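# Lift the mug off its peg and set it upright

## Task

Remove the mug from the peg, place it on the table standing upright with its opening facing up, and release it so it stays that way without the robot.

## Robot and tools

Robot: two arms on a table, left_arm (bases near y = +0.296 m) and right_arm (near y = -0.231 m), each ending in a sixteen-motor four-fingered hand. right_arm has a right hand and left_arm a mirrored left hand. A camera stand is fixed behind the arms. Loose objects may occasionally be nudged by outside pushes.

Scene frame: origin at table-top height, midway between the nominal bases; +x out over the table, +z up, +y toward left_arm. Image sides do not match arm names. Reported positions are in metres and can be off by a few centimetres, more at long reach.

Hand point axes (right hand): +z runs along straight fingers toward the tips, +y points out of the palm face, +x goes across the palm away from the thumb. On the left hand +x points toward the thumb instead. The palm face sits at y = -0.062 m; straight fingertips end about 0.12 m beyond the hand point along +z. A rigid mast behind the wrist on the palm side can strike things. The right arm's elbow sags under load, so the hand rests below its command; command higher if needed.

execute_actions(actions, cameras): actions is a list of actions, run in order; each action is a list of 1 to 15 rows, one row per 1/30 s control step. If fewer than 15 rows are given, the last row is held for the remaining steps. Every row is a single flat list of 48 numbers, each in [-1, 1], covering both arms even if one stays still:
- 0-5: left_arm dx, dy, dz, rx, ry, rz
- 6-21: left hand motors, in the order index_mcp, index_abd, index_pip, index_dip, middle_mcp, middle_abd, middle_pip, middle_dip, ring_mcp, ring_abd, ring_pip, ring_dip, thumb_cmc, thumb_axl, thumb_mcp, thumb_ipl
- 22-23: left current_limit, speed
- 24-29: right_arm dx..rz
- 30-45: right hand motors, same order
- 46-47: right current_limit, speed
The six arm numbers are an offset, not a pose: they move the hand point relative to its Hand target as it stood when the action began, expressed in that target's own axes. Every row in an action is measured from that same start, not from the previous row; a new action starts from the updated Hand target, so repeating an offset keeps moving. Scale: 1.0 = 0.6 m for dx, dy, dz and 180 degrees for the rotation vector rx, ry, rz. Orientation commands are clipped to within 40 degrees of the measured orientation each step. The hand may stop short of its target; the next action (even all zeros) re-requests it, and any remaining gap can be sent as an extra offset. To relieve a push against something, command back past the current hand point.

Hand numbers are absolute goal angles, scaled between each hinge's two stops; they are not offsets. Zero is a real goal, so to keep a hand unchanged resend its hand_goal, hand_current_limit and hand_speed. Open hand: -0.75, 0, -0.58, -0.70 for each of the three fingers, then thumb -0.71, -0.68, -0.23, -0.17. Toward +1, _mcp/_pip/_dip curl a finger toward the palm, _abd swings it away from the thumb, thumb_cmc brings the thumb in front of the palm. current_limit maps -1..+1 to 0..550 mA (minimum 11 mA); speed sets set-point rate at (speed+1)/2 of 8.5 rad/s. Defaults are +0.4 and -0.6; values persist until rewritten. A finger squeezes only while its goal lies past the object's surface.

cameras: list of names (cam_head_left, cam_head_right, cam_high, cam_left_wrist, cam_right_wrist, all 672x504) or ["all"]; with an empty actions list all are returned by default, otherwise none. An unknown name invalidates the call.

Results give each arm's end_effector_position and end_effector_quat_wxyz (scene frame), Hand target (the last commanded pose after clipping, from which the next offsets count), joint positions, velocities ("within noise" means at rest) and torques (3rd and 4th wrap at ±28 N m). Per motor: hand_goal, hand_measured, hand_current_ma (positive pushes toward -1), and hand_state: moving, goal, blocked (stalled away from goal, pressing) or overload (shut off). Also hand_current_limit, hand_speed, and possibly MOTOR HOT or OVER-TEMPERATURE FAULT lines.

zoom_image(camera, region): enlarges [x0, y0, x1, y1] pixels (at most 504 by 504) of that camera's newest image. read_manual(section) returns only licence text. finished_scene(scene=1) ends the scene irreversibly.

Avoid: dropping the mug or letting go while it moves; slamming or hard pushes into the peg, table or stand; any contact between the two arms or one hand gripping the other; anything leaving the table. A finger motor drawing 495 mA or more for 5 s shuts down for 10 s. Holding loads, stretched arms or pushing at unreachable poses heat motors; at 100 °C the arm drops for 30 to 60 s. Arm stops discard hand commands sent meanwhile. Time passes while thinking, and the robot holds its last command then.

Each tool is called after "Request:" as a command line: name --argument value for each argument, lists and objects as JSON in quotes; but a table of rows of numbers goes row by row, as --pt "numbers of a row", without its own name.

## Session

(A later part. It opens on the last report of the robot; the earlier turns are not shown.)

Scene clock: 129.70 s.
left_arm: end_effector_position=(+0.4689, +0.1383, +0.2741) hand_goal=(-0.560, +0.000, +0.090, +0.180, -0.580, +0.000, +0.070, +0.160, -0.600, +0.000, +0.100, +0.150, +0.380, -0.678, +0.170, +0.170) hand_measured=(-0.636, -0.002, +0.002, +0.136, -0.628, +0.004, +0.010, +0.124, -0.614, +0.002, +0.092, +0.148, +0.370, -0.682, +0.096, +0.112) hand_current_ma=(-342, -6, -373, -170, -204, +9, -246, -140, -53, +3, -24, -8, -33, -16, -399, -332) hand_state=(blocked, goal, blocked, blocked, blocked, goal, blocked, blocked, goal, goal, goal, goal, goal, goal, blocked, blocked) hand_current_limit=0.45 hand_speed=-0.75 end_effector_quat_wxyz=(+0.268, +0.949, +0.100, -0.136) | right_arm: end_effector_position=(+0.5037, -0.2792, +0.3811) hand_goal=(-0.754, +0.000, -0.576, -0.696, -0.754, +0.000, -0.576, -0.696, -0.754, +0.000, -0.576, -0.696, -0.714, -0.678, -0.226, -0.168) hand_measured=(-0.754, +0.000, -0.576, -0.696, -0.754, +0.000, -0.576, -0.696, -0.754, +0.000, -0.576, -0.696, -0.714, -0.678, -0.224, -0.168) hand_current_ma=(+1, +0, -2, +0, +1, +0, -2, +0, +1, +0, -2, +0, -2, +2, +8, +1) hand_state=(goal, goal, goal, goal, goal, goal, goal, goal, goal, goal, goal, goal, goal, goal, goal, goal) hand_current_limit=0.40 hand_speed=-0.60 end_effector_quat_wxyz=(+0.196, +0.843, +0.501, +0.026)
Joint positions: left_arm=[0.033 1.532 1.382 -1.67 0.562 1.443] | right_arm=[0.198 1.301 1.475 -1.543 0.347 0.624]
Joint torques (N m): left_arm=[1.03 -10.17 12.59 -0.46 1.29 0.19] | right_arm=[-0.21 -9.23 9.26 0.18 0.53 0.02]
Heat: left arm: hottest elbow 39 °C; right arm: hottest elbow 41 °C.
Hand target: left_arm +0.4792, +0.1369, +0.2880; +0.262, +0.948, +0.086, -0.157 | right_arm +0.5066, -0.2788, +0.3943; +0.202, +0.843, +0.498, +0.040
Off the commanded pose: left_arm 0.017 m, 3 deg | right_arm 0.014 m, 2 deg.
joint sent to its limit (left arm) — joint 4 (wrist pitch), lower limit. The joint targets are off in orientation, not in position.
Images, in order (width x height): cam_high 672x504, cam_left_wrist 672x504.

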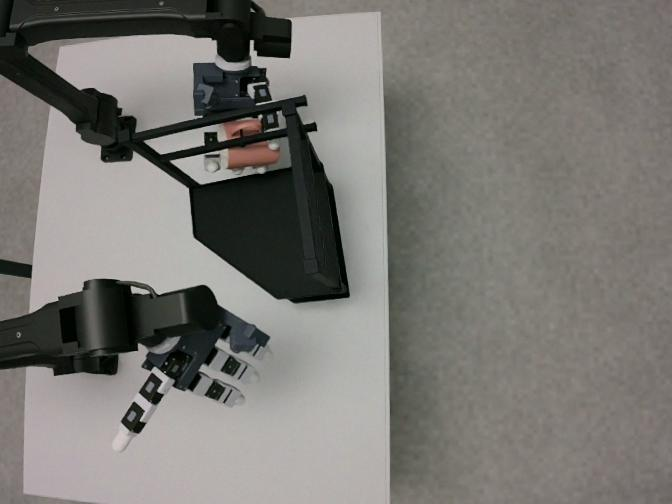

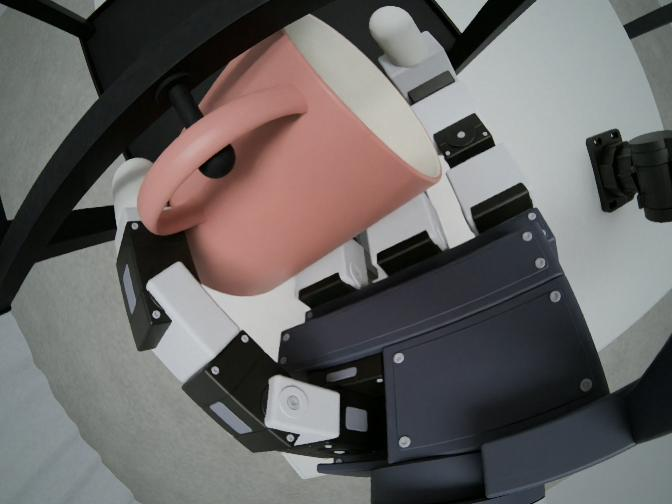

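Request:
execute_actions --actions '[[[-0.0019,0.0026,-0.0045,0,0,0,-0.56,0,0.09,0.18,-0.57,0,0.09,0.2,-0.6,0,0.1,0.15,0.38,-0.678,0.18,0.19,0.5,-0.75,0,0,0,0,0,0,-0.754,0,-0.576,-0.696,-0.754,0,-0.576,-0.696,-0.754,0,-0.576,-0.696,-0.714,-0.678,-0.226,-0.168,0.4,-0.6],[-0.0038,0.0052,-0.009,0,0,0,-0.56,0,0.09,0.18,-0.57,0,0.09,0.2,-0.6,0,0.1,0.15,0.38,-0.678,0.18,0.19,0.5,-0.75,0,0,0,0,0,0,-0.754,0,-0.576,-0.696,-0.754,0,-0.576,-0.696,-0.754,0,-0.576,-0.696,-0.714,-0.678,-0.226,-0.168,0.4,-0.6],[-0.0057,0.0079,-0.0135,0,0,0,-0.56,0,0.09,0.18,-0.57,0,0.09,0.2,-0.6,0,0.1,0.15,0.38,-0.678,0.18,0.19,0.5,-0.75,0,0,0,0,0,0,-0.754,0,-0.576,-0.696,-0.754,0,-0.576,-0.696,-0.754,0,-0.576,-0.696,-0.714,-0.678,-0.226,-0.168,0.4,-0.6]]]' --cameras '["cam_left_wrist"]'

Request:
zoom_image --camera "cam_left_wrist" --region '[80, 60, 330, 320]'

Scene clock: 133.87 s.
left_arm: end_effector_position=(+0.4690, +0.1382, +0.2742) hand_goal=(-0.560, +0.000, +0.090, +0.180, -0.570, +0.000, +0.090, +0.200, -0.600, +0.000, +0.100, +0.150, +0.380, -0.678, +0.180, +0.190) hand_measured=(-0.636, -0.002, +0.002, +0.140, -0.630, +0.006, +0.010, +0.140, -0.614, +0.002, +0.092, +0.148, +0.368, -0.684, +0.096, +0.118) hand_current_ma=(-342, -3, -373, -155, -259, +15, -339, -248, -53, +3, -24, -8, -41, -21, -412, -413) hand_state=(blocked, goal, blocked, blocked, blocked, goal, blocked, blocked, goal, goal, goal, goal, goal, goal, blocked, blocked) hand_current_limit=0.50 hand_speed=-0.75 end_effector_quat_wxyz=(+0.268, +0.949, +0.100, -0.136) | right_arm: end_effector_position=(+0.5037, -0.2792, +0.3811) hand_goal=(-0.754, +0.000, -0.576, -0.696, -0.754, +0.000, -0.576, -0.696, -0.754, +0.000, -0.576, -0.696, -0.714, -0.678, -0.226, -0.168) hand_measured=(-0.754, +0.000, -0.576, -0.696, -0.754, +0.000, -0.576, -0.696, -0.754, +0.000, -0.576, -0.696, -0.714, -0.678, -0.224, -0.168) hand_current_ma=(+1, +0, -2, +0, +1, +0, -2, +0, +1, +0, -2, +0, -2, +2, +8, +1) hand_state=(goal, goal, goal, goal, goal, goal, goal, goal, goal, goal, goal, goal, goal, goal, goal, goal) hand_current_limit=0.40 hand_speed=-0.60 end_effector_quat_wxyz=(+0.196, +0.843, +0.501, +0.026)
Joint positions: left_arm=[0.033 1.532 1.382 -1.67 0.562 1.443] | right_arm=[0.198 1.301 1.475 -1.543 0.347 0.624]
Joint torques (N m): left_arm=[0.97 -10.99 13.05 -0.35 1.51 0.08] | right_arm=[-1.14 -9.05 9.32 0.39 0.5 -0.01]
Heat: left arm: hottest elbow 39 °C; right arm: hottest elbow 41 °C.
Hand target: left_arm +0.4792, +0.1369, +0.2980; +0.263, +0.948, +0.086, -0.157 | right_arm +0.5066, -0.2788, +0.3943; +0.202, +0.843, +0.498, +0.040
Off the commanded pose: left_arm 0.026 m, 3 deg | right_arm 0.014 m, 2 deg.
joint sent to its limit (left arm) — joint 4 (wrist pitch), lower limit. The joint targets are off in orientation, not in position.
Images, in order (width x height): cam_left_wrist 672x504.

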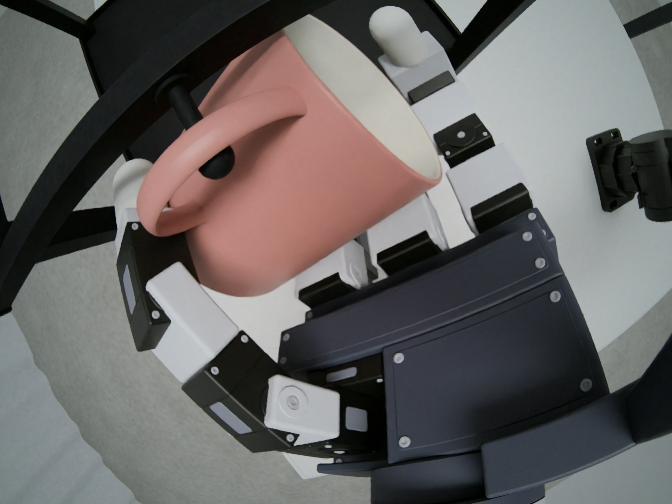

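Scaled by 1.938 from the camera's 672x504 image, which has a finer 960x720 frame.

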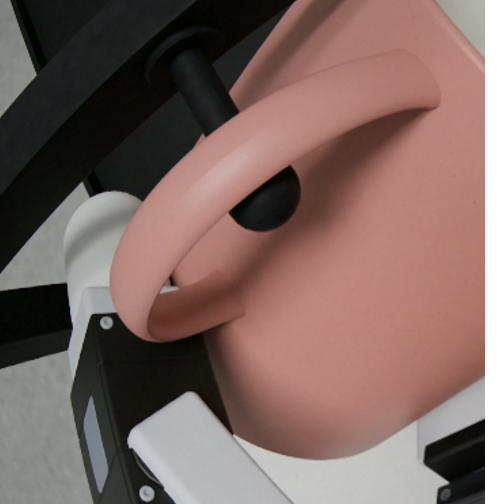

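Request:
execute_actions --actions '[[[-0.0019,0.0026,-0.0045,0,0,0,-0.56,0,0.09,0.18,-0.57,0,0.09,0.2,-0.6,0,0.1,0.15,0.38,-0.678,0.18,0.19,0.5,-0.75,0,0,0,0,0,0,-0.754,0,-0.576,-0.696,-0.754,0,-0.576,-0.696,-0.754,0,-0.576,-0.696,-0.714,-0.678,-0.226,-0.168,0.4,-0.6],[-0.0038,0.0052,-0.009,0,0,0,-0.56,0,0.09,0.18,-0.57,0,0.09,0.2,-0.6,0,0.1,0.15,0.38,-0.678,0.18,0.19,0.5,-0.75,0,0,0,0,0,0,-0.754,0,-0.576,-0.696,-0.754,0,-0.576,-0.696,-0.754,0,-0.576,-0.696,-0.714,-0.678,-0.226,-0.168,0.4,-0.6],[-0.0057,0.0079,-0.0135,0,0,0,-0.56,0,0.09,0.18,-0.57,0,0.09,0.2,-0.6,0,0.1,0.15,0.38,-0.678,0.18,0.19,0.5,-0.75,0,0,0,0,0,0,-0.754,0,-0.576,-0.696,-0.754,0,-0.576,-0.696,-0.754,0,-0.576,-0.696,-0.714,-0.678,-0.226,-0.168,0.4,-0.6]]]' --cameras '["cam_left_wrist","cam_head_left"]'

Request:
zoom_image --camera "cam_left_wrist" --region '[80, 60, 330, 320]'

Request:
zoom_image --camera "cam_head_left" --region '[240, 190, 420, 350]'

Scene clock: 135.40 s.
left_arm: end_effector_position=(+0.4697, +0.1386, +0.2758) hand_goal=(-0.560, +0.000, +0.090, +0.180, -0.570, +0.000, +0.090, +0.200, -0.600, +0.000, +0.100, +0.150, +0.380, -0.678, +0.180, +0.190) hand_measured=(-0.636, +0.000, +0.002, +0.140, -0.630, +0.006, +0.010, +0.148, -0.614, +0.002, +0.092, +0.148, +0.362, -0.684, +0.096, +0.118) hand_current_ma=(-342, -2, -373, -154, -259, +15, -339, -208, -53, +3, -24, -8, -62, -27, -412, -412) hand_state=(blocked, goal, blocked, blocked, blocked, goal, blocked, blocked, goal, goal, goal, goal, goal, goal, blocked, blocked) hand_current_limit=0.50 hand_speed=-0.75 end_effector_quat_wxyz=(+0.268, +0.948, +0.108, -0.136) | right_arm: end_effector_position=(+0.5037, -0.2792, +0.3811) hand_goal=(-0.754, +0.000, -0.576, -0.696, -0.754, +0.000, -0.576, -0.696, -0.754, +0.000, -0.576, -0.696, -0.714, -0.678, -0.226, -0.168) hand_measured=(-0.754, +0.000, -0.576, -0.696, -0.754, +0.000, -0.576, -0.696, -0.754, +0.000, -0.576, -0.696, -0.714, -0.678, -0.224, -0.168) hand_current_ma=(+1, +0, -2, +0, +1, +0, -2, +0, +1, +0, -2, +0, -2, +2, +8, +1) hand_state=(goal, goal, goal, goal, goal, goal, goal, goal, goal, goal, goal, goal, goal, goal, goal, goal) hand_current_limit=0.40 hand_speed=-0.60 end_effector_quat_wxyz=(+0.196, +0.843, +0.501, +0.026)
Joint positions: left_arm=[0.033 1.527 1.382 -1.67 0.564 1.425] | right_arm=[0.198 1.301 1.475 -1.543 0.347 0.624]
Joint torques (N m): left_arm=[1.38 -12.57 13.64 -0.46 1.59 0.13] | right_arm=[-0.56 -9.41 9.42 0.44 0.46 0.02]
Heat: left arm: hottest elbow 40 °C; right arm: hottest elbow 41 °C.
Hand target: left_arm +0.4792, +0.1368, +0.3081; +0.263, +0.948, +0.086, -0.157 | right_arm +0.5066, -0.2788, +0.3943; +0.202, +0.843, +0.498, +0.040
Off the commanded pose: left_arm 0.034 m, 3 deg | right_arm 0.014 m, 2 deg.
joint sent to its limit (left arm) — joint 4 (wrist pitch), lower limit. The joint targets are off in orientation, not in position.
Images, in order (width x height): cam_head_left 672x504, cam_left_wrist 672x504.

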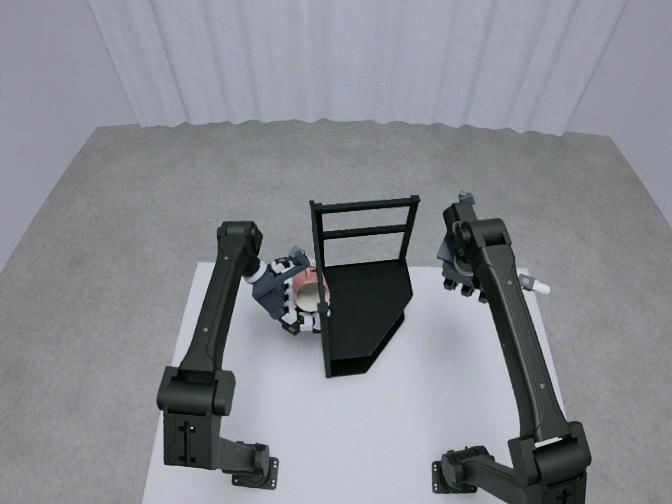

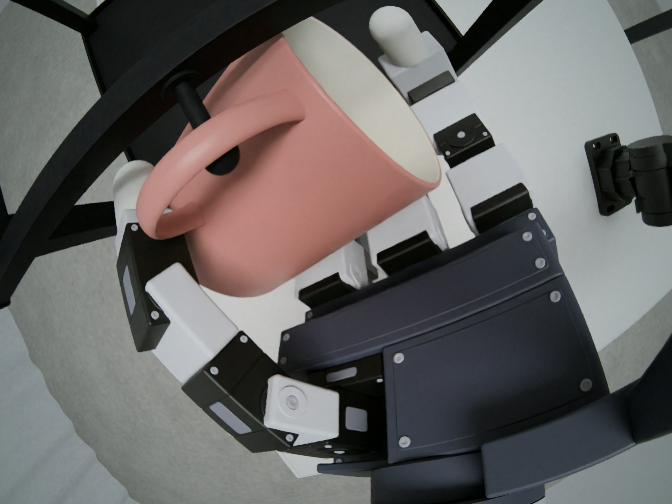

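Scaled by 1.938 from the camera's 672x504 image, which has a finer 960x720 frame.

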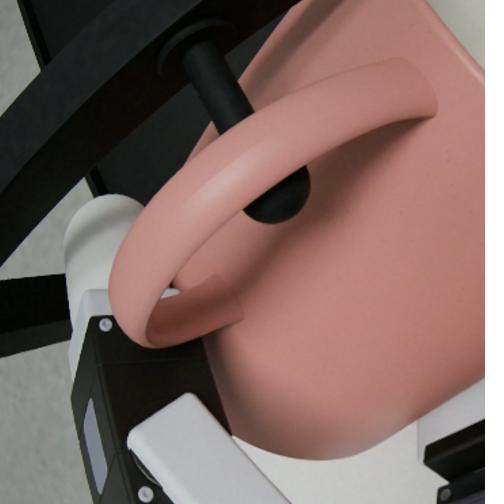

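Scaled by 2.800.

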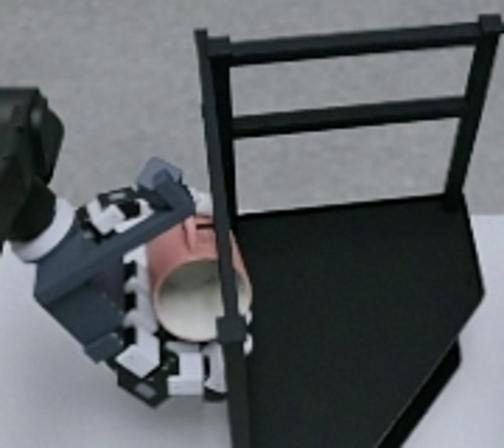

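Request:
execute_actions --actions '[[[-0.0019,0.0026,-0.0045,0,0,0,-0.56,0,0.09,0.18,-0.57,0,0.09,0.2,-0.6,0,0.1,0.15,0.38,-0.678,0.18,0.19,0.5,-0.75,0,0,0,0,0,0,-0.754,0,-0.576,-0.696,-0.754,0,-0.576,-0.696,-0.754,0,-0.576,-0.696,-0.714,-0.678,-0.226,-0.168,0.4,-0.6],[-0.0038,0.0052,-0.009,0,0,0,-0.56,0,0.09,0.18,-0.57,0,0.09,0.2,-0.6,0,0.1,0.15,0.38,-0.678,0.18,0.19,0.5,-0.75,0,0,0,0,0,0,-0.754,0,-0.576,-0.696,-0.754,0,-0.576,-0.696,-0.754,0,-0.576,-0.696,-0.714,-0.678,-0.226,-0.168,0.4,-0.6]]]' --cameras '["cam_left_wrist"]'

Request:
zoom_image --camera "cam_left_wrist" --region '[80, 60, 330, 320]'

Scene clock: 137.70 s.
left_arm: end_effector_position=(+0.4700, +0.1391, +0.2780) hand_goal=(-0.560, +0.000, +0.090, +0.180, -0.570, +0.000, +0.090, +0.200, -0.600, +0.000, +0.100, +0.150, +0.380, -0.678, +0.180, +0.190) hand_measured=(-0.636, +0.000, +0.002, +0.140, -0.630, +0.006, +0.010, +0.150, -0.614, +0.002, +0.092, +0.148, +0.360, -0.684, +0.096, +0.118) hand_current_ma=(-342, -1, -373, -152, -259, +15, -339, -203, -53, +3, -24, -8, -69, -27, -413, -413) hand_state=(blocked, goal, blocked, blocked, blocked, goal, blocked, blocked, goal, goal, goal, goal, goal, goal, blocked, blocked) hand_current_limit=0.50 hand_speed=-0.75 end_effector_quat_wxyz=(+0.267, +0.947, +0.115, -0.135) | right_arm: end_effector_position=(+0.5037, -0.2792, +0.3811) hand_goal=(-0.754, +0.000, -0.576, -0.696, -0.754, +0.000, -0.576, -0.696, -0.754, +0.000, -0.576, -0.696, -0.714, -0.678, -0.226, -0.168) hand_measured=(-0.754, +0.000, -0.576, -0.696, -0.754, +0.000, -0.576, -0.696, -0.754, +0.000, -0.576, -0.696, -0.714, -0.678, -0.224, -0.168) hand_current_ma=(+1, +0, -2, +0, +1, +0, -2, +0, +1, +0, -2, +0, -2, +2, +8, +1) hand_state=(goal, goal, goal, goal, goal, goal, goal, goal, goal, goal, goal, goal, goal, goal, goal, goal) hand_current_limit=0.40 hand_speed=-0.60 end_effector_quat_wxyz=(+0.196, +0.843, +0.501, +0.026)
Joint positions: left_arm=[0.033 1.521 1.382 -1.67 0.564 1.407] | right_arm=[0.198 1.301 1.475 -1.543 0.347 0.624]
Joint torques (N m): left_arm=[1.03 -12.63 14 -0.46 1.8 0.19] | right_arm=[0.21 -8.94 9.4 0.36 0.48 0.02]
Heat: left arm: hottest elbow 40 °C; right arm: hottest elbow 41 °C.
Hand target: left_arm +0.4792, +0.1368, +0.3147; +0.263, +0.948, +0.086, -0.157 | right_arm +0.5066, -0.2788, +0.3943; +0.202, +0.843, +0.498, +0.040
Off the commanded pose: left_arm 0.038 m, 4 deg | right_arm 0.014 m, 2 deg.
joint sent to its limit (left arm) — joint 4 (wrist pitch), lower limit. The joint targets are off in orientation, not in position.
Images, in order (width x height): cam_left_wrist 672x504.

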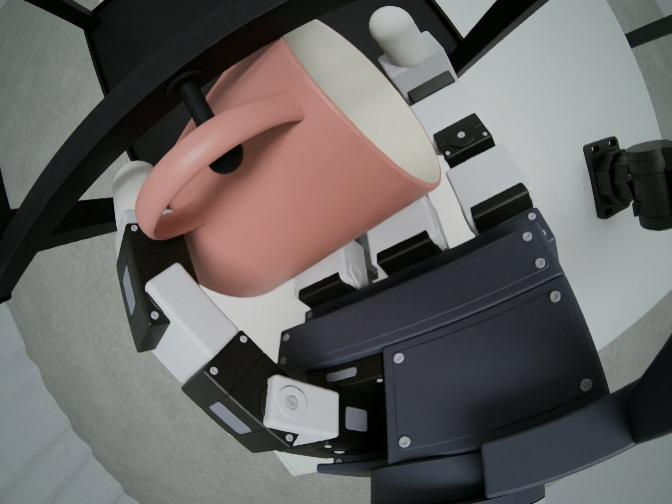

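Scaled by 1.938 from the camera's 672x504 image, which has a finer 960x720 frame.

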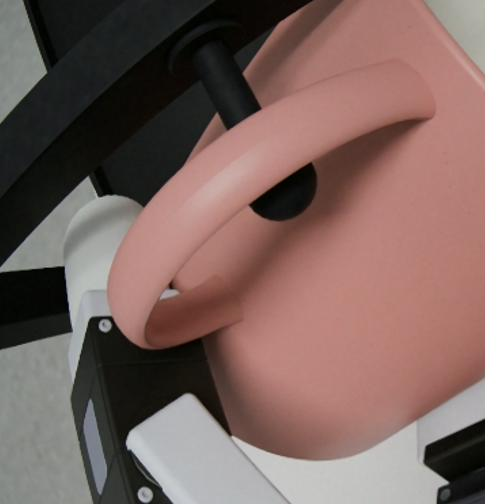

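Request:
zoom_image --camera "cam_left_wrist" --region '[150, 70, 270, 200]'

Request:
execute_actions --actions '[]' --cameras '["cam_head_right","cam_high","cam_head_left"]'

Request:
zoom_image --camera "cam_head_right" --region '[200, 190, 360, 330]'

Request:
zoom_image --camera "cam_high" --region '[190, 90, 300, 190]'

Scaled by 3.877 from the camera's 672x504 image, which has a finer 960x720 frame.

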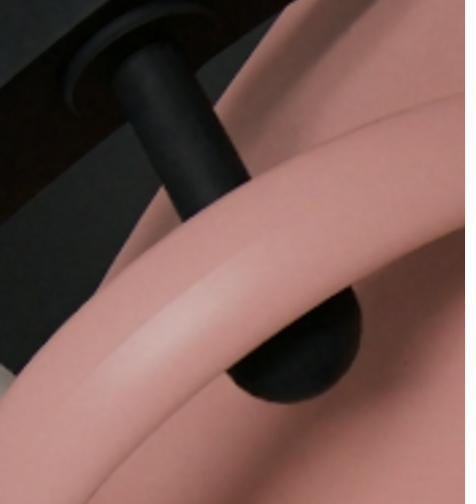

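Scene clock: 138.60 s.
left_arm: end_effector_position=(+0.4700, +0.1392, +0.2780) hand_goal=(-0.560, +0.000, +0.090, +0.180, -0.570, +0.000, +0.090, +0.200, -0.600, +0.000, +0.100, +0.150, +0.380, -0.678, +0.180, +0.190) hand_measured=(-0.636, +0.000, +0.002, +0.140, -0.630, +0.006, +0.010, +0.150, -0.614, +0.002, +0.092, +0.148, +0.360, -0.684, +0.096, +0.118) hand_current_ma=(-342, -1, -373, -152, -259, +15, -339, -203, -53, +3, -24, -8, -69, -27, -412, -413) hand_state=(blocked, goal, blocked, blocked, blocked, goal, blocked, blocked, goal, goal, goal, goal, goal, goal, blocked, blocked) hand_current_limit=0.50 hand_speed=-0.75 end_effector_quat_wxyz=(+0.267, +0.947, +0.115, -0.135) | right_arm: end_effector_position=(+0.5037, -0.2792, +0.3811) hand_goal=(-0.754, +0.000, -0.576, -0.696, -0.754, +0.000, -0.576, -0.696, -0.754, +0.000, -0.576, -0.696, -0.714, -0.678, -0.226, -0.168) hand_measured=(-0.754, +0.000, -0.576, -0.696, -0.754, +0.000, -0.576, -0.696, -0.754, +0.000, -0.576, -0.696, -0.714, -0.678, -0.224, -0.168) hand_current_ma=(+1, +0, -2, +0, +1, +0, -2, +0, +1, +0, -2, +0, -2, +2, +8, +1) hand_state=(goal, goal, goal, goal, goal, goal, goal, goal, goal, goal, goal, goal, goal, goal, goal, goal) hand_current_limit=0.40 hand_speed=-0.60 end_effector_quat_wxyz=(+0.196, +0.843, +0.501, +0.026)
Joint positions: left_arm=[0.033 1.521 1.382 -1.67 0.564 1.407] | right_arm=[0.198 1.301 1.475 -1.543 0.347 0.624]
Joint velocities: within noise
Joint torques (N m): left_arm=[0.79 -12.45 14.02 -0.38 1.77 0.25] | right_arm=[-0.21 -8.7 9.43 0.2 0.5 0.01]
Heat: left arm: hottest elbow 40 °C; right arm: hottest elbow 41 °C.
Hand target: left_arm +0.4792, +0.1368, +0.3147; +0.263, +0.948, +0.086, -0.157 | right_arm +0.5066, -0.2788, +0.3943; +0.202, +0.843, +0.498, +0.040
Off the commanded pose: left_arm 0.038 m, 4 deg | right_arm 0.014 m, 2 deg.
Images, in order (width x height): cam_head_left 672x504, cam_head_right 672x504, cam_high 672x504.

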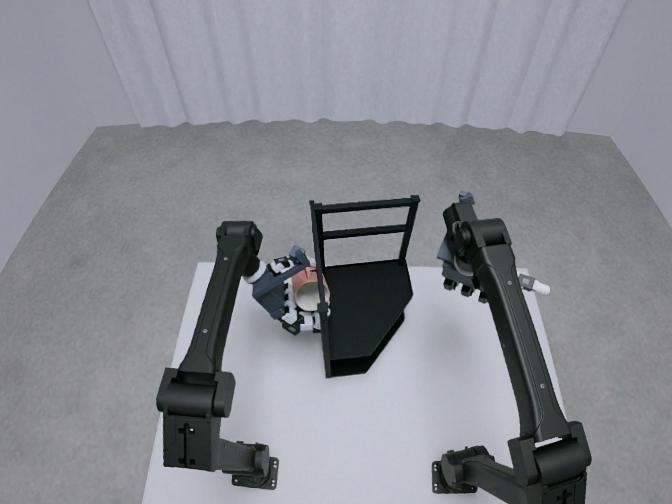

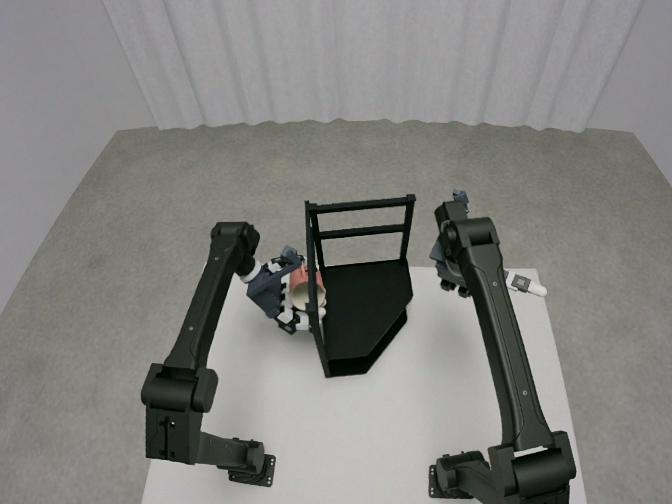

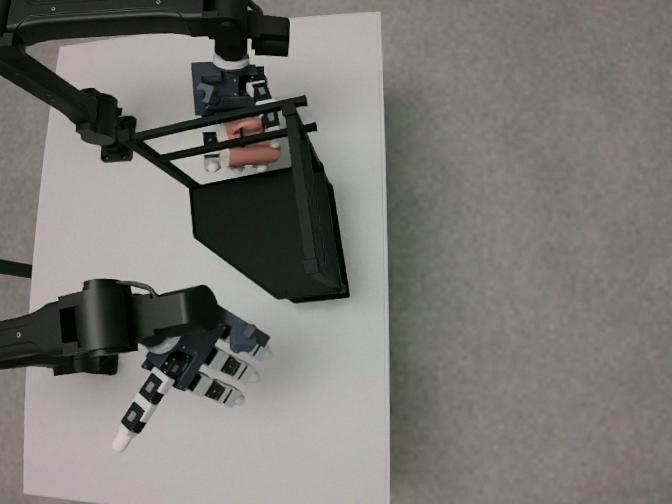

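Scaled by 3.150.

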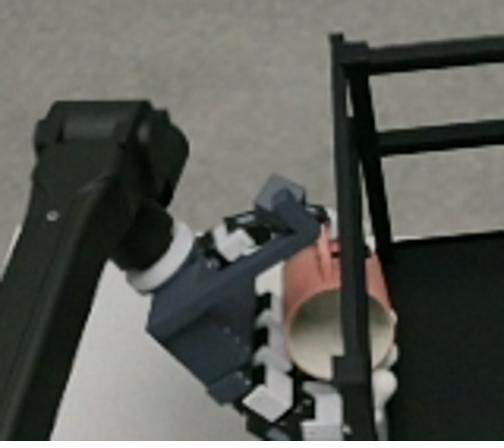

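Scaled by 4.582.

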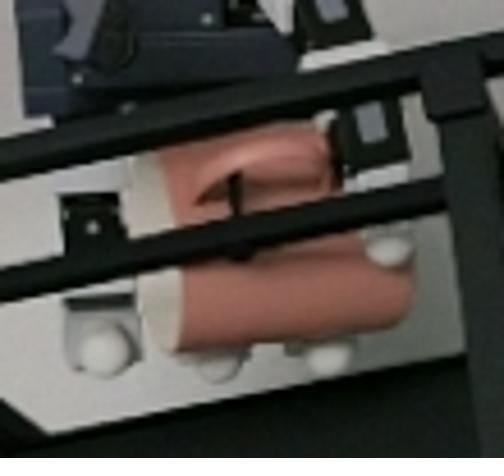

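Request:
execute_actions --actions '[[[-0.0019,0.0026,-0.0045,0,0,0,-0.56,0,0.09,0.18,-0.57,0,0.09,0.2,-0.6,0,0.1,0.15,0.38,-0.678,0.18,0.19,0.5,-0.75,0,0,0,0,0,0,-0.754,0,-0.576,-0.696,-0.754,0,-0.576,-0.696,-0.754,0,-0.576,-0.696,-0.714,-0.678,-0.226,-0.168,0.4,-0.6],[-0.0047,0.0066,-0.0113,0,0,0,-0.56,0,0.09,0.18,-0.57,0,0.09,0.2,-0.6,0,0.1,0.15,0.38,-0.678,0.18,0.19,0.5,-0.75,0,0,0,0,0,0,-0.754,0,-0.576,-0.696,-0.754,0,-0.576,-0.696,-0.754,0,-0.576,-0.696,-0.714,-0.678,-0.226,-0.168,0.4,-0.6]]]' --cameras '["cam_left_wrist"]'

Request:
zoom_image --camera "cam_left_wrist" --region '[80, 60, 330, 320]'

Scene clock: 139.73 s.
left_arm: end_effector_position=(+0.4703, +0.1393, +0.2793) hand_goal=(-0.560, +0.000, +0.090, +0.180, -0.570, +0.000, +0.090, +0.200, -0.600, +0.000, +0.100, +0.150, +0.380, -0.678, +0.180, +0.190) hand_measured=(-0.638, +0.000, +0.002, +0.140, -0.630, +0.006, +0.010, +0.150, -0.614, +0.002, +0.092, +0.148, +0.360, -0.684, +0.096, +0.120) hand_current_ma=(-347, -1, -373, -152, -262, +15, -339, -200, -53, +3, -24, -8, -69, -27, -413, -409) hand_state=(blocked, goal, blocked, blocked, blocked, goal, blocked, blocked, goal, goal, goal, goal, goal, goal, blocked, blocked) hand_current_limit=0.50 hand_speed=-0.75 end_effector_quat_wxyz=(+0.267, +0.947, +0.120, -0.135) | right_arm: end_effector_position=(+0.5037, -0.2792, +0.3811) hand_goal=(-0.754, +0.000, -0.576, -0.696, -0.754, +0.000, -0.576, -0.696, -0.754, +0.000, -0.576, -0.696, -0.714, -0.678, -0.226, -0.168) hand_measured=(-0.754, +0.000, -0.576, -0.696, -0.754, +0.000, -0.576, -0.696, -0.754, +0.000, -0.576, -0.696, -0.714, -0.678, -0.224, -0.168) hand_current_ma=(+1, +0, -2, +0, +1, +0, -2, +0, +1, +0, -2, +0, -2, +2, +8, +1) hand_state=(goal, goal, goal, goal, goal, goal, goal, goal, goal, goal, goal, goal, goal, goal, goal, goal) hand_current_limit=0.40 hand_speed=-0.60 end_effector_quat_wxyz=(+0.196, +0.843, +0.501, +0.026)
Joint positions: left_arm=[0.033 1.517 1.382 -1.67 0.566 1.396] | right_arm=[0.198 1.301 1.475 -1.543 0.347 0.624]
Joint torques (N m): left_arm=[1.08 -13.45 14.49 -0.5 1.88 0.25] | right_arm=[-0.32 -8.94 9.47 0.4 0.5 0.02]
Heat: left arm: hottest elbow 40 °C; right arm: hottest elbow 41 °C.
Hand target: left_arm +0.4792, +0.1368, +0.3230; +0.263, +0.948, +0.086, -0.157 | right_arm +0.5066, -0.2788, +0.3943; +0.202, +0.843, +0.498, +0.040
Off the commanded pose: left_arm 0.045 m, 5 deg | right_arm 0.014 m, 2 deg.
joint sent to its limit (left arm) — joint 4 (wrist pitch), lower limit. The joint targets are off in orientation, not in position.
Images, in order (width x height): cam_left_wrist 672x504.

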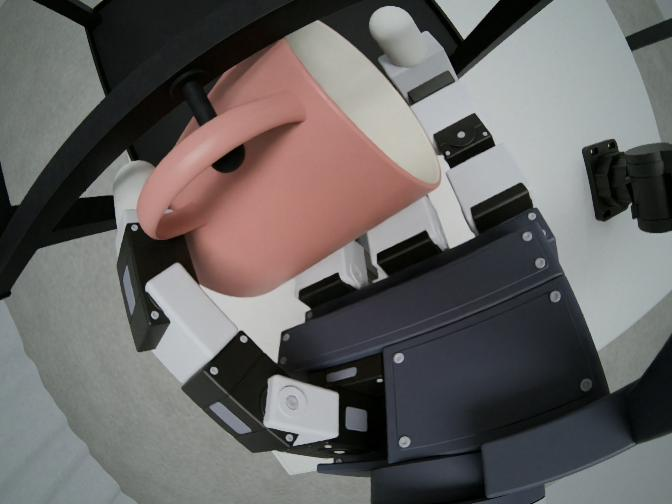

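Scaled by 1.938 from the camera's 672x504 image, which has a finer 960x720 frame.

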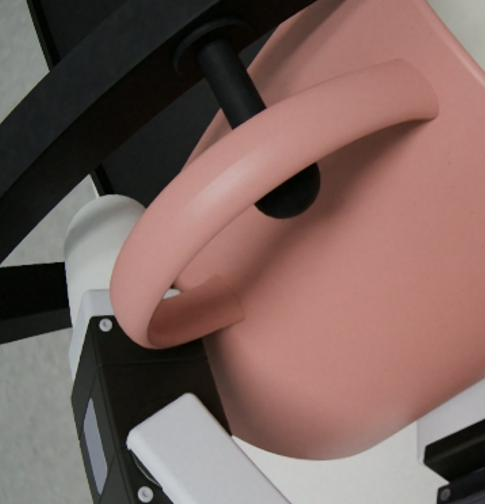

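Request:
execute_actions --actions '[[[-0.003,0.004,-0.007,0,0,0,-0.56,0,0.09,0.18,-0.57,0,0.09,0.2,-0.6,0,0.1,0.15,0.38,-0.678,0.18,0.19,0.5,-0.75,0,0,0,0,0,0,-0.754,0,-0.576,-0.696,-0.754,0,-0.576,-0.696,-0.754,0,-0.576,-0.696,-0.714,-0.678,-0.226,-0.168,0.4,-0.6],[-0.0068,0.0095,-0.0162,0,0,0,-0.56,0,0.09,0.18,-0.57,0,0.09,0.2,-0.6,0,0.1,0.15,0.38,-0.678,0.18,0.19,0.5,-0.75,0,0,0,0,0,0,-0.754,0,-0.576,-0.696,-0.754,0,-0.576,-0.696,-0.754,0,-0.576,-0.696,-0.714,-0.678,-0.226,-0.168,0.4,-0.6]]]' --cameras '["cam_left_wrist"]'

Request:
zoom_image --camera "cam_left_wrist" --region '[80, 60, 330, 320]'

Scene clock: 142.10 s.
left_arm: end_effector_position=(+0.4710, +0.1403, +0.2809) hand_goal=(-0.560, +0.000, +0.090, +0.180, -0.570, +0.000, +0.090, +0.200, -0.600, +0.000, +0.100, +0.150, +0.380, -0.678, +0.180, +0.190) hand_measured=(-0.640, -0.002, +0.002, +0.140, -0.638, +0.006, +0.010, +0.152, -0.614, +0.002, +0.092, +0.148, +0.366, -0.684, +0.096, +0.122) hand_current_ma=(-364, -3, -373, -152, -300, +15, -339, -192, -53, +3, -24, -8, -51, -25, -413, -388) hand_state=(blocked, goal, blocked, blocked, blocked, goal, blocked, blocked, goal, goal, goal, goal, goal, goal, blocked, blocked) hand_current_limit=0.50 hand_speed=-0.75 end_effector_quat_wxyz=(+0.265, +0.946, +0.130, -0.135) | right_arm: end_effector_position=(+0.5037, -0.2792, +0.3811) hand_goal=(-0.754, +0.000, -0.576, -0.696, -0.754, +0.000, -0.576, -0.696, -0.754, +0.000, -0.576, -0.696, -0.714, -0.678, -0.226, -0.168) hand_measured=(-0.754, +0.000, -0.576, -0.696, -0.754, +0.000, -0.576, -0.696, -0.754, +0.000, -0.576, -0.696, -0.714, -0.678, -0.224, -0.168) hand_current_ma=(+1, +0, -2, +0, +1, +0, -2, +0, +1, +0, -2, +0, -2, +2, +8, +1) hand_state=(goal, goal, goal, goal, goal, goal, goal, goal, goal, goal, goal, goal, goal, goal, goal, goal) hand_current_limit=0.40 hand_speed=-0.60 end_effector_quat_wxyz=(+0.196, +0.843, +0.501, +0.026)
Joint positions: left_arm=[0.033 1.511 1.382 -1.67 0.564 1.372] | right_arm=[0.198 1.301 1.475 -1.543 0.347 0.624]
Joint torques (N m): left_arm=[1.2 -13.98 15.16 -0.32 2.15 0.32] | right_arm=[-0.26 -8 9.28 0.38 0.5 0.04]
Heat: left arm: hottest elbow 41 °C; right arm: hottest elbow 41 °C.
Hand target: left_arm +0.4793, +0.1367, +0.3350; +0.263, +0.948, +0.086, -0.157 | right_arm +0.5066, -0.2788, +0.3943; +0.202, +0.843, +0.498, +0.040
Off the commanded pose: left_arm 0.055 m, 6 deg | right_arm 0.014 m, 2 deg.
joint sent to its limit (left arm) — joint 4 (wrist pitch), lower limit. The joint targets are off in position and orientation.
Images, in order (width x height): cam_left_wrist 672x504.

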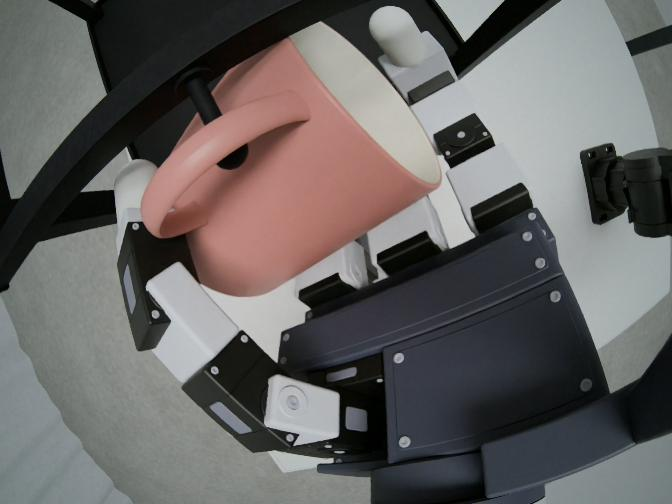

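Scaled by 1.938 from the camera's 672x504 image, which has a finer 960x720 frame.

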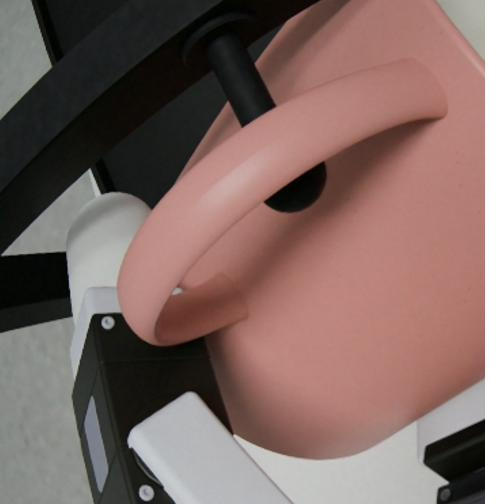

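Request:
execute_actions --actions '[[[0.0021,-0.009,-0.001,0,0,0,-0.56,0,0.09,0.18,-0.57,0,0.09,0.2,-0.6,0,0.1,0.15,0.38,-0.678,0.18,0.19,0.5,-0.75,0,0,0,0,0,0,-0.754,0,-0.576,-0.696,-0.754,0,-0.576,-0.696,-0.754,0,-0.576,-0.696,-0.714,-0.678,-0.226,-0.168,0.4,-0.6],[0.0042,-0.018,-0.002,0,0,0,-0.56,0,0.09,0.18,-0.57,0,0.09,0.2,-0.6,0,0.1,0.15,0.38,-0.678,0.18,0.19,0.5,-0.75,0,0,0,0,0,0,-0.754,0,-0.576,-0.696,-0.754,0,-0.576,-0.696,-0.754,0,-0.576,-0.696,-0.714,-0.678,-0.226,-0.168,0.4,-0.6],[0.0063,-0.027,-0.003,0,0,0,-0.56,0,0.09,0.18,-0.57,0,0.09,0.2,-0.6,0,0.1,0.15,0.38,-0.678,0.18,0.19,0.5,-0.75,0,0,0,0,0,0,-0.754,0,-0.576,-0.696,-0.754,0,-0.576,-0.696,-0.754,0,-0.576,-0.696,-0.714,-0.678,-0.226,-0.168,0.4,-0.6],[0.0084,-0.0361,-0.004,0,0,0,-0.56,0,0.09,0.18,-0.57,0,0.09,0.2,-0.6,0,0.1,0.15,0.38,-0.678,0.18,0.19,0.5,-0.75,0,0,0,0,0,0,-0.754,0,-0.576,-0.696,-0.754,0,-0.576,-0.696,-0.754,0,-0.576,-0.696,-0.714,-0.678,-0.226,-0.168,0.4,-0.6]]]' --cameras '["cam_left_wrist"]'

Request:
zoom_image --camera "cam_left_wrist" --region '[80, 60, 330, 320]'

Scene clock: 145.67 s.
left_arm: end_effector_position=(+0.4708, +0.1551, +0.2895) hand_goal=(-0.560, +0.000, +0.090, +0.180, -0.570, +0.000, +0.090, +0.200, -0.600, +0.000, +0.100, +0.150, +0.380, -0.678, +0.180, +0.190) hand_measured=(-0.640, -0.002, +0.002, +0.140, -0.638, +0.006, +0.010, +0.156, -0.614, +0.002, +0.092, +0.148, +0.364, -0.684, +0.096, +0.122) hand_current_ma=(-364, -3, -373, -152, -300, +15, -339, -177, -53, +3, -24, -8, -58, -25, -413, -388) hand_state=(blocked, goal, blocked, blocked, blocked, goal, blocked, blocked, goal, goal, goal, goal, goal, goal, blocked, blocked) hand_current_limit=0.50 hand_speed=-0.75 end_effector_quat_wxyz=(+0.270, +0.947, +0.127, -0.117) | right_arm: end_effector_position=(+0.5037, -0.2792, +0.3811) hand_goal=(-0.754, +0.000, -0.576, -0.696, -0.754, +0.000, -0.576, -0.696, -0.754, +0.000, -0.576, -0.696, -0.714, -0.678, -0.226, -0.168) hand_measured=(-0.754, +0.000, -0.576, -0.696, -0.754, +0.000, -0.576, -0.696, -0.754, +0.000, -0.576, -0.696, -0.714, -0.678, -0.224, -0.168) hand_current_ma=(+1, +0, -2, +0, +1, +0, -2, +0, +1, +0, -2, +0, -2, +2, +8, +1) hand_state=(goal, goal, goal, goal, goal, goal, goal, goal, goal, goal, goal, goal, goal, goal, goal, goal) hand_current_limit=0.40 hand_speed=-0.60 end_effector_quat_wxyz=(+0.196, +0.843, +0.501, +0.026)
Joint positions: left_arm=[0.069 1.493 1.382 -1.67 0.563 1.412] | right_arm=[0.198 1.301 1.475 -1.543 0.347 0.624]
Joint torques (N m): left_arm=[2.67 -11.69 13.94 -0.4 1.77 0.43] | right_arm=[0.03 -8.94 9.35 0.06 0.48 -0.02]
Heat: left arm: hottest elbow 41 °C; right arm: hottest elbow 41 °C.
Hand target: left_arm +0.4793, +0.1568, +0.3250; +0.263, +0.948, +0.086, -0.157 | right_arm +0.5066, -0.2788, +0.3943; +0.202, +0.843, +0.498, +0.040
Off the commanded pose: left_arm 0.037 m, 7 deg | right_arm 0.014 m, 2 deg.
joint sent to its limit (left arm) — joint 4 (wrist pitch), lower limit. The joint targets are off in orientation, not in position.
Images, in order (width x height): cam_left_wrist 672x504.

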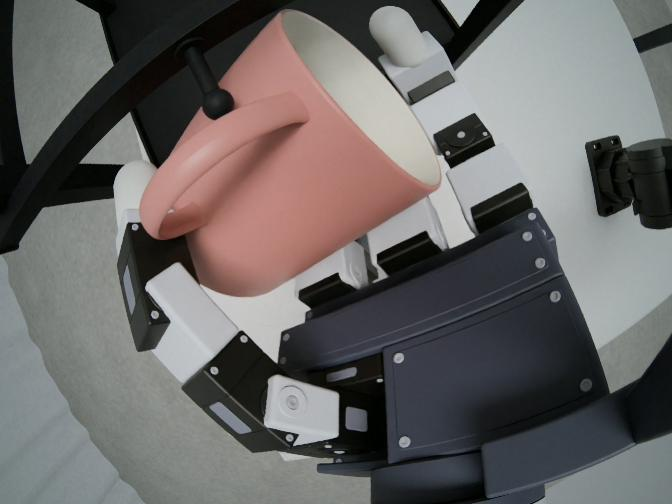

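Scaled by 1.938 from the camera's 672x504 image, which has a finer 960x720 frame.

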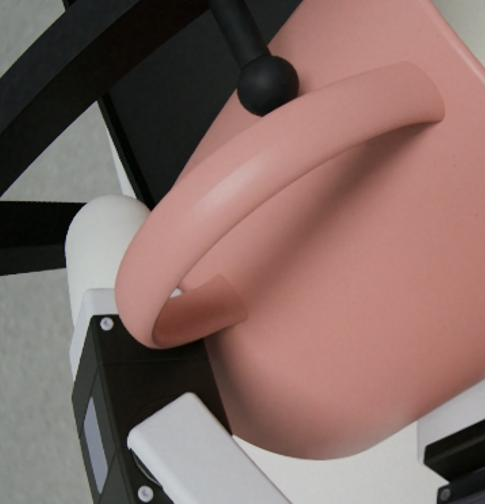

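Request:
execute_actions --actions '[[[0.0017,-0.0177,-0.011,-0.0029,0.0039,-0.0068,-0.56,0,0.09,0.18,-0.57,0,0.09,0.2,-0.6,0,0.1,0.15,0.38,-0.678,0.18,0.19,0.5,-0.75,0,0,0,0,0,0,-0.754,0,-0.576,-0.696,-0.754,0,-0.576,-0.696,-0.754,0,-0.576,-0.696,-0.714,-0.678,-0.226,-0.168,0.4,-0.6],[0.0034,-0.0353,-0.0219,-0.0057,0.0079,-0.0136,-0.56,0,0.09,0.18,-0.57,0,0.09,0.2,-0.6,0,0.1,0.15,0.38,-0.678,0.18,0.19,0.5,-0.75,0,0,0,0,0,0,-0.754,0,-0.576,-0.696,-0.754,0,-0.576,-0.696,-0.754,0,-0.576,-0.696,-0.714,-0.678,-0.226,-0.168,0.4,-0.6],[0.005,-0.053,-0.0329,-0.0086,0.0118,-0.0203,-0.56,0,0.09,0.18,-0.57,0,0.09,0.2,-0.6,0,0.1,0.15,0.38,-0.678,0.18,0.19,0.5,-0.75,0,0,0,0,0,0,-0.754,0,-0.576,-0.696,-0.754,0,-0.576,-0.696,-0.754,0,-0.576,-0.696,-0.714,-0.678,-0.226,-0.168,0.4,-0.6],[0.0067,-0.0706,-0.0438,-0.0114,0.0157,-0.0271,-0.56,0,0.09,0.18,-0.57,0,0.09,0.2,-0.6,0,0.1,0.15,0.38,-0.678,0.18,0.19,0.5,-0.75,0,0,0,0,0,0,-0.754,0,-0.576,-0.696,-0.754,0,-0.576,-0.696,-0.754,0,-0.576,-0.696,-0.714,-0.678,-0.226,-0.168,0.4,-0.6]]]' --cameras '["cam_left_wrist","cam_head_left","cam_high"]'

Scene clock: 147.27 s.
left_arm: end_effector_position=(+0.4796, +0.2100, +0.3022) hand_goal=(-0.560, +0.000, +0.090, +0.180, -0.570, +0.000, +0.090, +0.200, -0.600, +0.000, +0.100, +0.150, +0.380, -0.678, +0.180, +0.190) hand_measured=(-0.640, -0.002, +0.002, +0.140, -0.638, +0.006, +0.010, +0.156, -0.614, +0.002, +0.092, +0.148, +0.364, -0.684, +0.096, +0.122) hand_current_ma=(-364, -3, -373, -152, -300, +15, -339, -176, -53, +3, -24, -8, -59, -25, -413, -388) hand_state=(blocked, goal, blocked, blocked, blocked, goal, blocked, blocked, goal, goal, goal, goal, goal, goal, blocked, blocked) hand_current_limit=0.50 hand_speed=-0.75 end_effector_quat_wxyz=(+0.279, +0.940, +0.177, -0.084) | right_arm: end_effector_position=(+0.5037, -0.2792, +0.3811) hand_goal=(-0.754, +0.000, -0.576, -0.696, -0.754, +0.000, -0.576, -0.696, -0.754, +0.000, -0.576, -0.696, -0.714, -0.678, -0.226, -0.168) hand_measured=(-0.754, +0.000, -0.576, -0.696, -0.754, +0.000, -0.576, -0.696, -0.754, +0.000, -0.576, -0.696, -0.714, -0.678, -0.224, -0.168) hand_current_ma=(+1, +0, -2, +0, +1, +0, -2, +0, +1, +0, -2, +0, -2, +2, +8, +1) hand_state=(goal, goal, goal, goal, goal, goal, goal, goal, goal, goal, goal, goal, goal, goal, goal, goal) hand_current_limit=0.40 hand_speed=-0.60 end_effector_quat_wxyz=(+0.196, +0.843, +0.501, +0.026)
Joint positions: left_arm=[0.194 1.464 1.382 -1.67 0.566 1.421] | right_arm=[0.198 1.301 1.475 -1.543 0.347 0.624]
Joint torques (N m): left_arm=[1.49 -11.05 11.44 -0.29 1.65 0.41] | right_arm=[0.26 -8.59 9.33 0.2 0.48 0.04]
Heat: left arm: hottest elbow 41 °C; right arm: hottest elbow 41 °C.
Hand target: left_arm +0.4792, +0.2068, +0.3252; +0.270, +0.942, +0.136, -0.143 | right_arm +0.5066, -0.2788, +0.3943; +0.202, +0.843, +0.498, +0.040
Off the commanded pose: left_arm 0.023 m, 8 deg | right_arm 0.014 m, 2 deg.
joint sent to its limit (left arm) — joint 4 (wrist pitch), lower limit. The joint targets are off in orientation, not in position.
Images, in order (width x height): cam_head_left 672x504, cam_high 672x504, cam_left_wrist 672x504.

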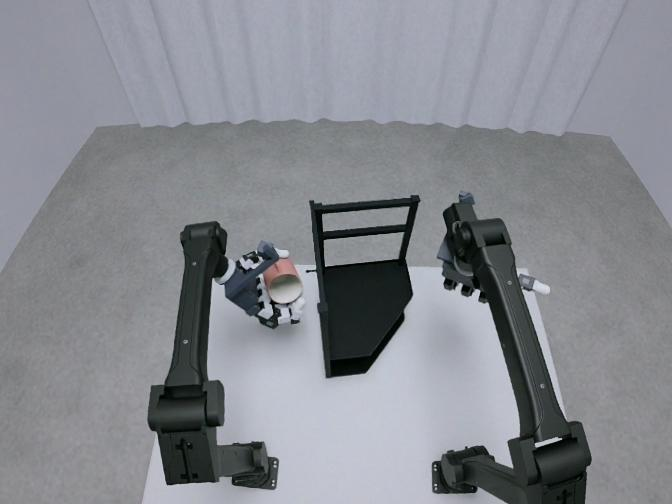

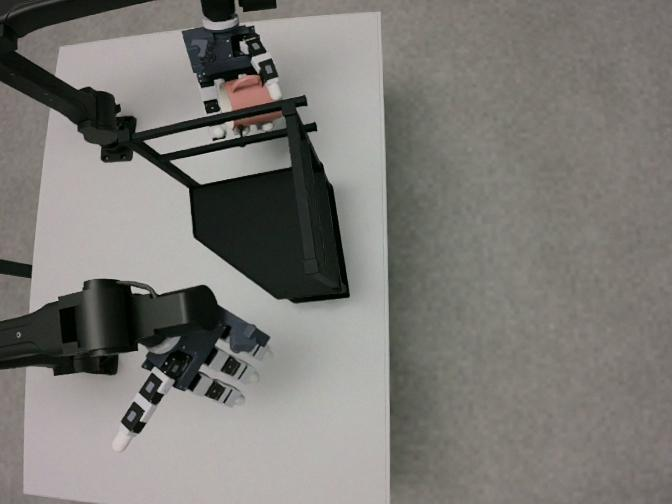

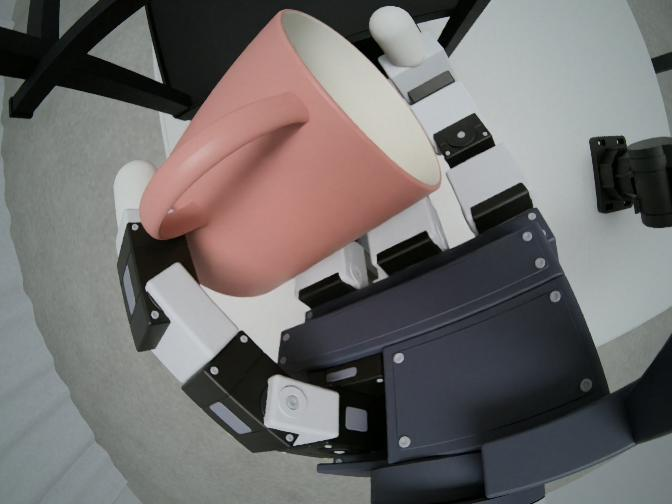

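Request:
execute_actions --actions '[[[0.0164,-0.0036,-0.0063,-0.0092,0.0230,-0.0248,-0.56,0,0.09,0.18,-0.57,0,0.09,0.2,-0.6,0,0.1,0.15,0.38,-0.678,0.18,0.19,0.5,-0.75,0,0,0,0,0,0,-0.754,0,-0.576,-0.696,-0.754,0,-0.576,-0.696,-0.754,0,-0.576,-0.696,-0.714,-0.678,-0.226,-0.168,0.4,-0.6],[0.0329,-0.0071,-0.0125,-0.0184,0.0459,-0.0496,-0.56,0,0.09,0.18,-0.57,0,0.09,0.2,-0.6,0,0.1,0.15,0.38,-0.678,0.18,0.19,0.5,-0.75,0,0,0,0,0,0,-0.754,0,-0.576,-0.696,-0.754,0,-0.576,-0.696,-0.754,0,-0.576,-0.696,-0.714,-0.678,-0.226,-0.168,0.4,-0.6],[0.0493,-0.0107,-0.0188,-0.0276,0.0689,-0.0743,-0.56,0,0.09,0.18,-0.57,0,0.09,0.2,-0.6,0,0.1,0.15,0.38,-0.678,0.18,0.19,0.5,-0.75,0,0,0,0,0,0,-0.754,0,-0.576,-0.696,-0.754,0,-0.576,-0.696,-0.754,0,-0.576,-0.696,-0.714,-0.678,-0.226,-0.168,0.4,-0.6],[0.0657,-0.0142,-0.025,-0.0368,0.0918,-0.0991,-0.56,0,0.09,0.18,-0.57,0,0.09,0.2,-0.6,0,0.1,0.15,0.38,-0.678,0.18,0.19,0.5,-0.75,0,0,0,0,0,0,-0.754,0,-0.576,-0.696,-0.754,0,-0.576,-0.696,-0.754,0,-0.576,-0.696,-0.714,-0.678,-0.226,-0.168,0.4,-0.6]],[[0.0161,-0.0001,-0.0048,-0.0088,0.0103,-0.0211,-0.56,0,0.09,0.18,-0.57,0,0.09,0.2,-0.6,0,0.1,0.15,0.38,-0.678,0.18,0.19,0.5,-0.75,0,0,0,0,0,0,-0.754,0,-0.576,-0.696,-0.754,0,-0.576,-0.696,-0.754,0,-0.576,-0.696,-0.714,-0.678,-0.226,-0.168,0.4,-0.6],[0.0323,-0.0003,-0.0097,-0.0177,0.0206,-0.0423,-0.56,0,0.09,0.18,-0.57,0,0.09,0.2,-0.6,0,0.1,0.15,0.38,-0.678,0.18,0.19,0.5,-0.75,0,0,0,0,0,0,-0.754,0,-0.576,-0.696,-0.754,0,-0.576,-0.696,-0.754,0,-0.576,-0.696,-0.714,-0.678,-0.226,-0.168,0.4,-0.6],[0.0484,-0.0004,-0.0145,-0.0265,0.0308,-0.0634,-0.56,0,0.09,0.18,-0.57,0,0.09,0.2,-0.6,0,0.1,0.15,0.38,-0.678,0.18,0.19,0.5,-0.75,0,0,0,0,0,0,-0.754,0,-0.576,-0.696,-0.754,0,-0.576,-0.696,-0.754,0,-0.576,-0.696,-0.714,-0.678,-0.226,-0.168,0.4,-0.6],[0.0645,-0.0005,-0.0193,-0.0353,0.0411,-0.0845,-0.56,0,0.09,0.18,-0.57,0,0.09,0.2,-0.6,0,0.1,0.15,0.38,-0.678,0.18,0.19,0.5,-0.75,0,0,0,0,0,0,-0.754,0,-0.576,-0.696,-0.754,0,-0.576,-0.696,-0.754,0,-0.576,-0.696,-0.714,-0.678,-0.226,-0.168,0.4,-0.6]]]' --cameras '["cam_left_wrist","cam_head_left"]'

Scene clock: 159.50 s.
left_arm: end_effector_position=(+0.5426, +0.2607, +0.2983) hand_goal=(-0.560, +0.000, +0.090, +0.180, -0.570, +0.000, +0.090, +0.200, -0.600, +0.000, +0.100, +0.150, +0.380, -0.678, +0.180, +0.190) hand_measured=(-0.640, +0.000, +0.002, +0.140, -0.638, +0.006, +0.010, +0.156, -0.614, +0.002, +0.092, +0.148, +0.364, -0.684, +0.096, +0.122) hand_current_ma=(-364, -2, -373, -152, -300, +16, -339, -176, -53, +3, -24, -8, -59, -25, -412, -388) hand_state=(blocked, goal, blocked, blocked, blocked, goal, blocked, blocked, goal, goal, goal, goal, goal, goal, blocked, blocked) hand_current_limit=0.50 hand_speed=-0.75 end_effector_quat_wxyz=(+0.287, +0.834, +0.471, -0.027) | right_arm: end_effector_position=(+0.5037, -0.2792, +0.3811) hand_goal=(-0.754, +0.000, -0.576, -0.696, -0.754, +0.000, -0.576, -0.696, -0.754, +0.000, -0.576, -0.696, -0.714, -0.678, -0.226, -0.168) hand_measured=(-0.754, +0.000, -0.576, -0.696, -0.754, +0.000, -0.576, -0.696, -0.754, +0.000, -0.576, -0.696, -0.714, -0.678, -0.224, -0.168) hand_current_ma=(+1, +0, -2, +0, +1, +0, -2, +0, +1, +0, -2, +0, -2, +2, +8, +1) hand_state=(goal, goal, goal, goal, goal, goal, goal, goal, goal, goal, goal, goal, goal, goal, goal, goal) hand_current_limit=0.40 hand_speed=-0.60 end_effector_quat_wxyz=(+0.196, +0.843, +0.501, +0.026)
Joint positions: left_arm=[0.194 1.362 1.282 -1.33 0.564 0.666] | right_arm=[0.198 1.301 1.475 -1.543 0.347 0.624]
Joint torques (N m): left_arm=[0.67 -11.16 10.86 1.37 1.18 0.2] | right_arm=[0.03 -8.94 9.37 0.18 0.49 0.07]
Heat: left arm: hottest elbow 41 °C; right arm: hottest elbow 42 °C.
Hand target: left_arm +0.5447, +0.2573, +0.3198; +0.297, +0.837, +0.460, +0.002 | right_arm +0.5066, -0.2788, +0.3943; +0.202, +0.843, +0.498, +0.040
Off the commanded pose: left_arm 0.022 m, 4 deg | right_arm 0.014 m, 2 deg.
Images, in order (width x height): cam_head_left 672x504, cam_left_wrist 672x504.

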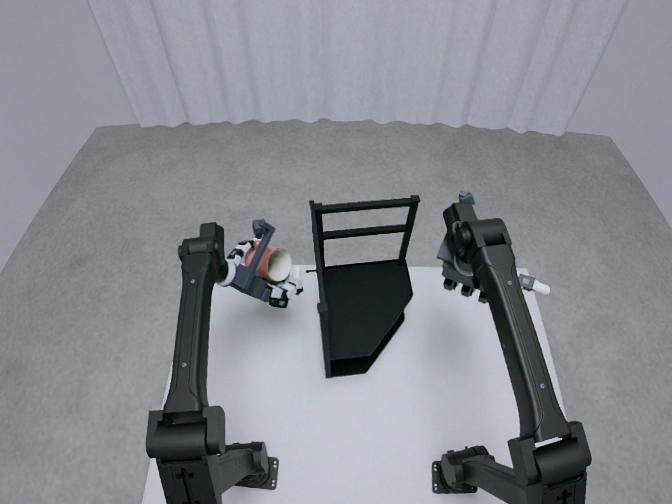

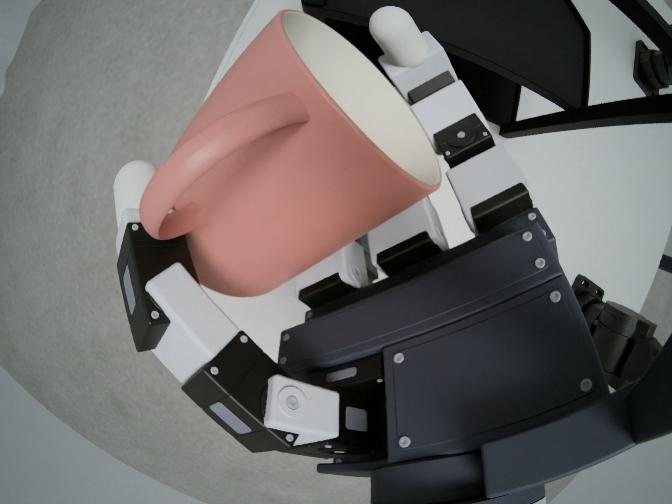

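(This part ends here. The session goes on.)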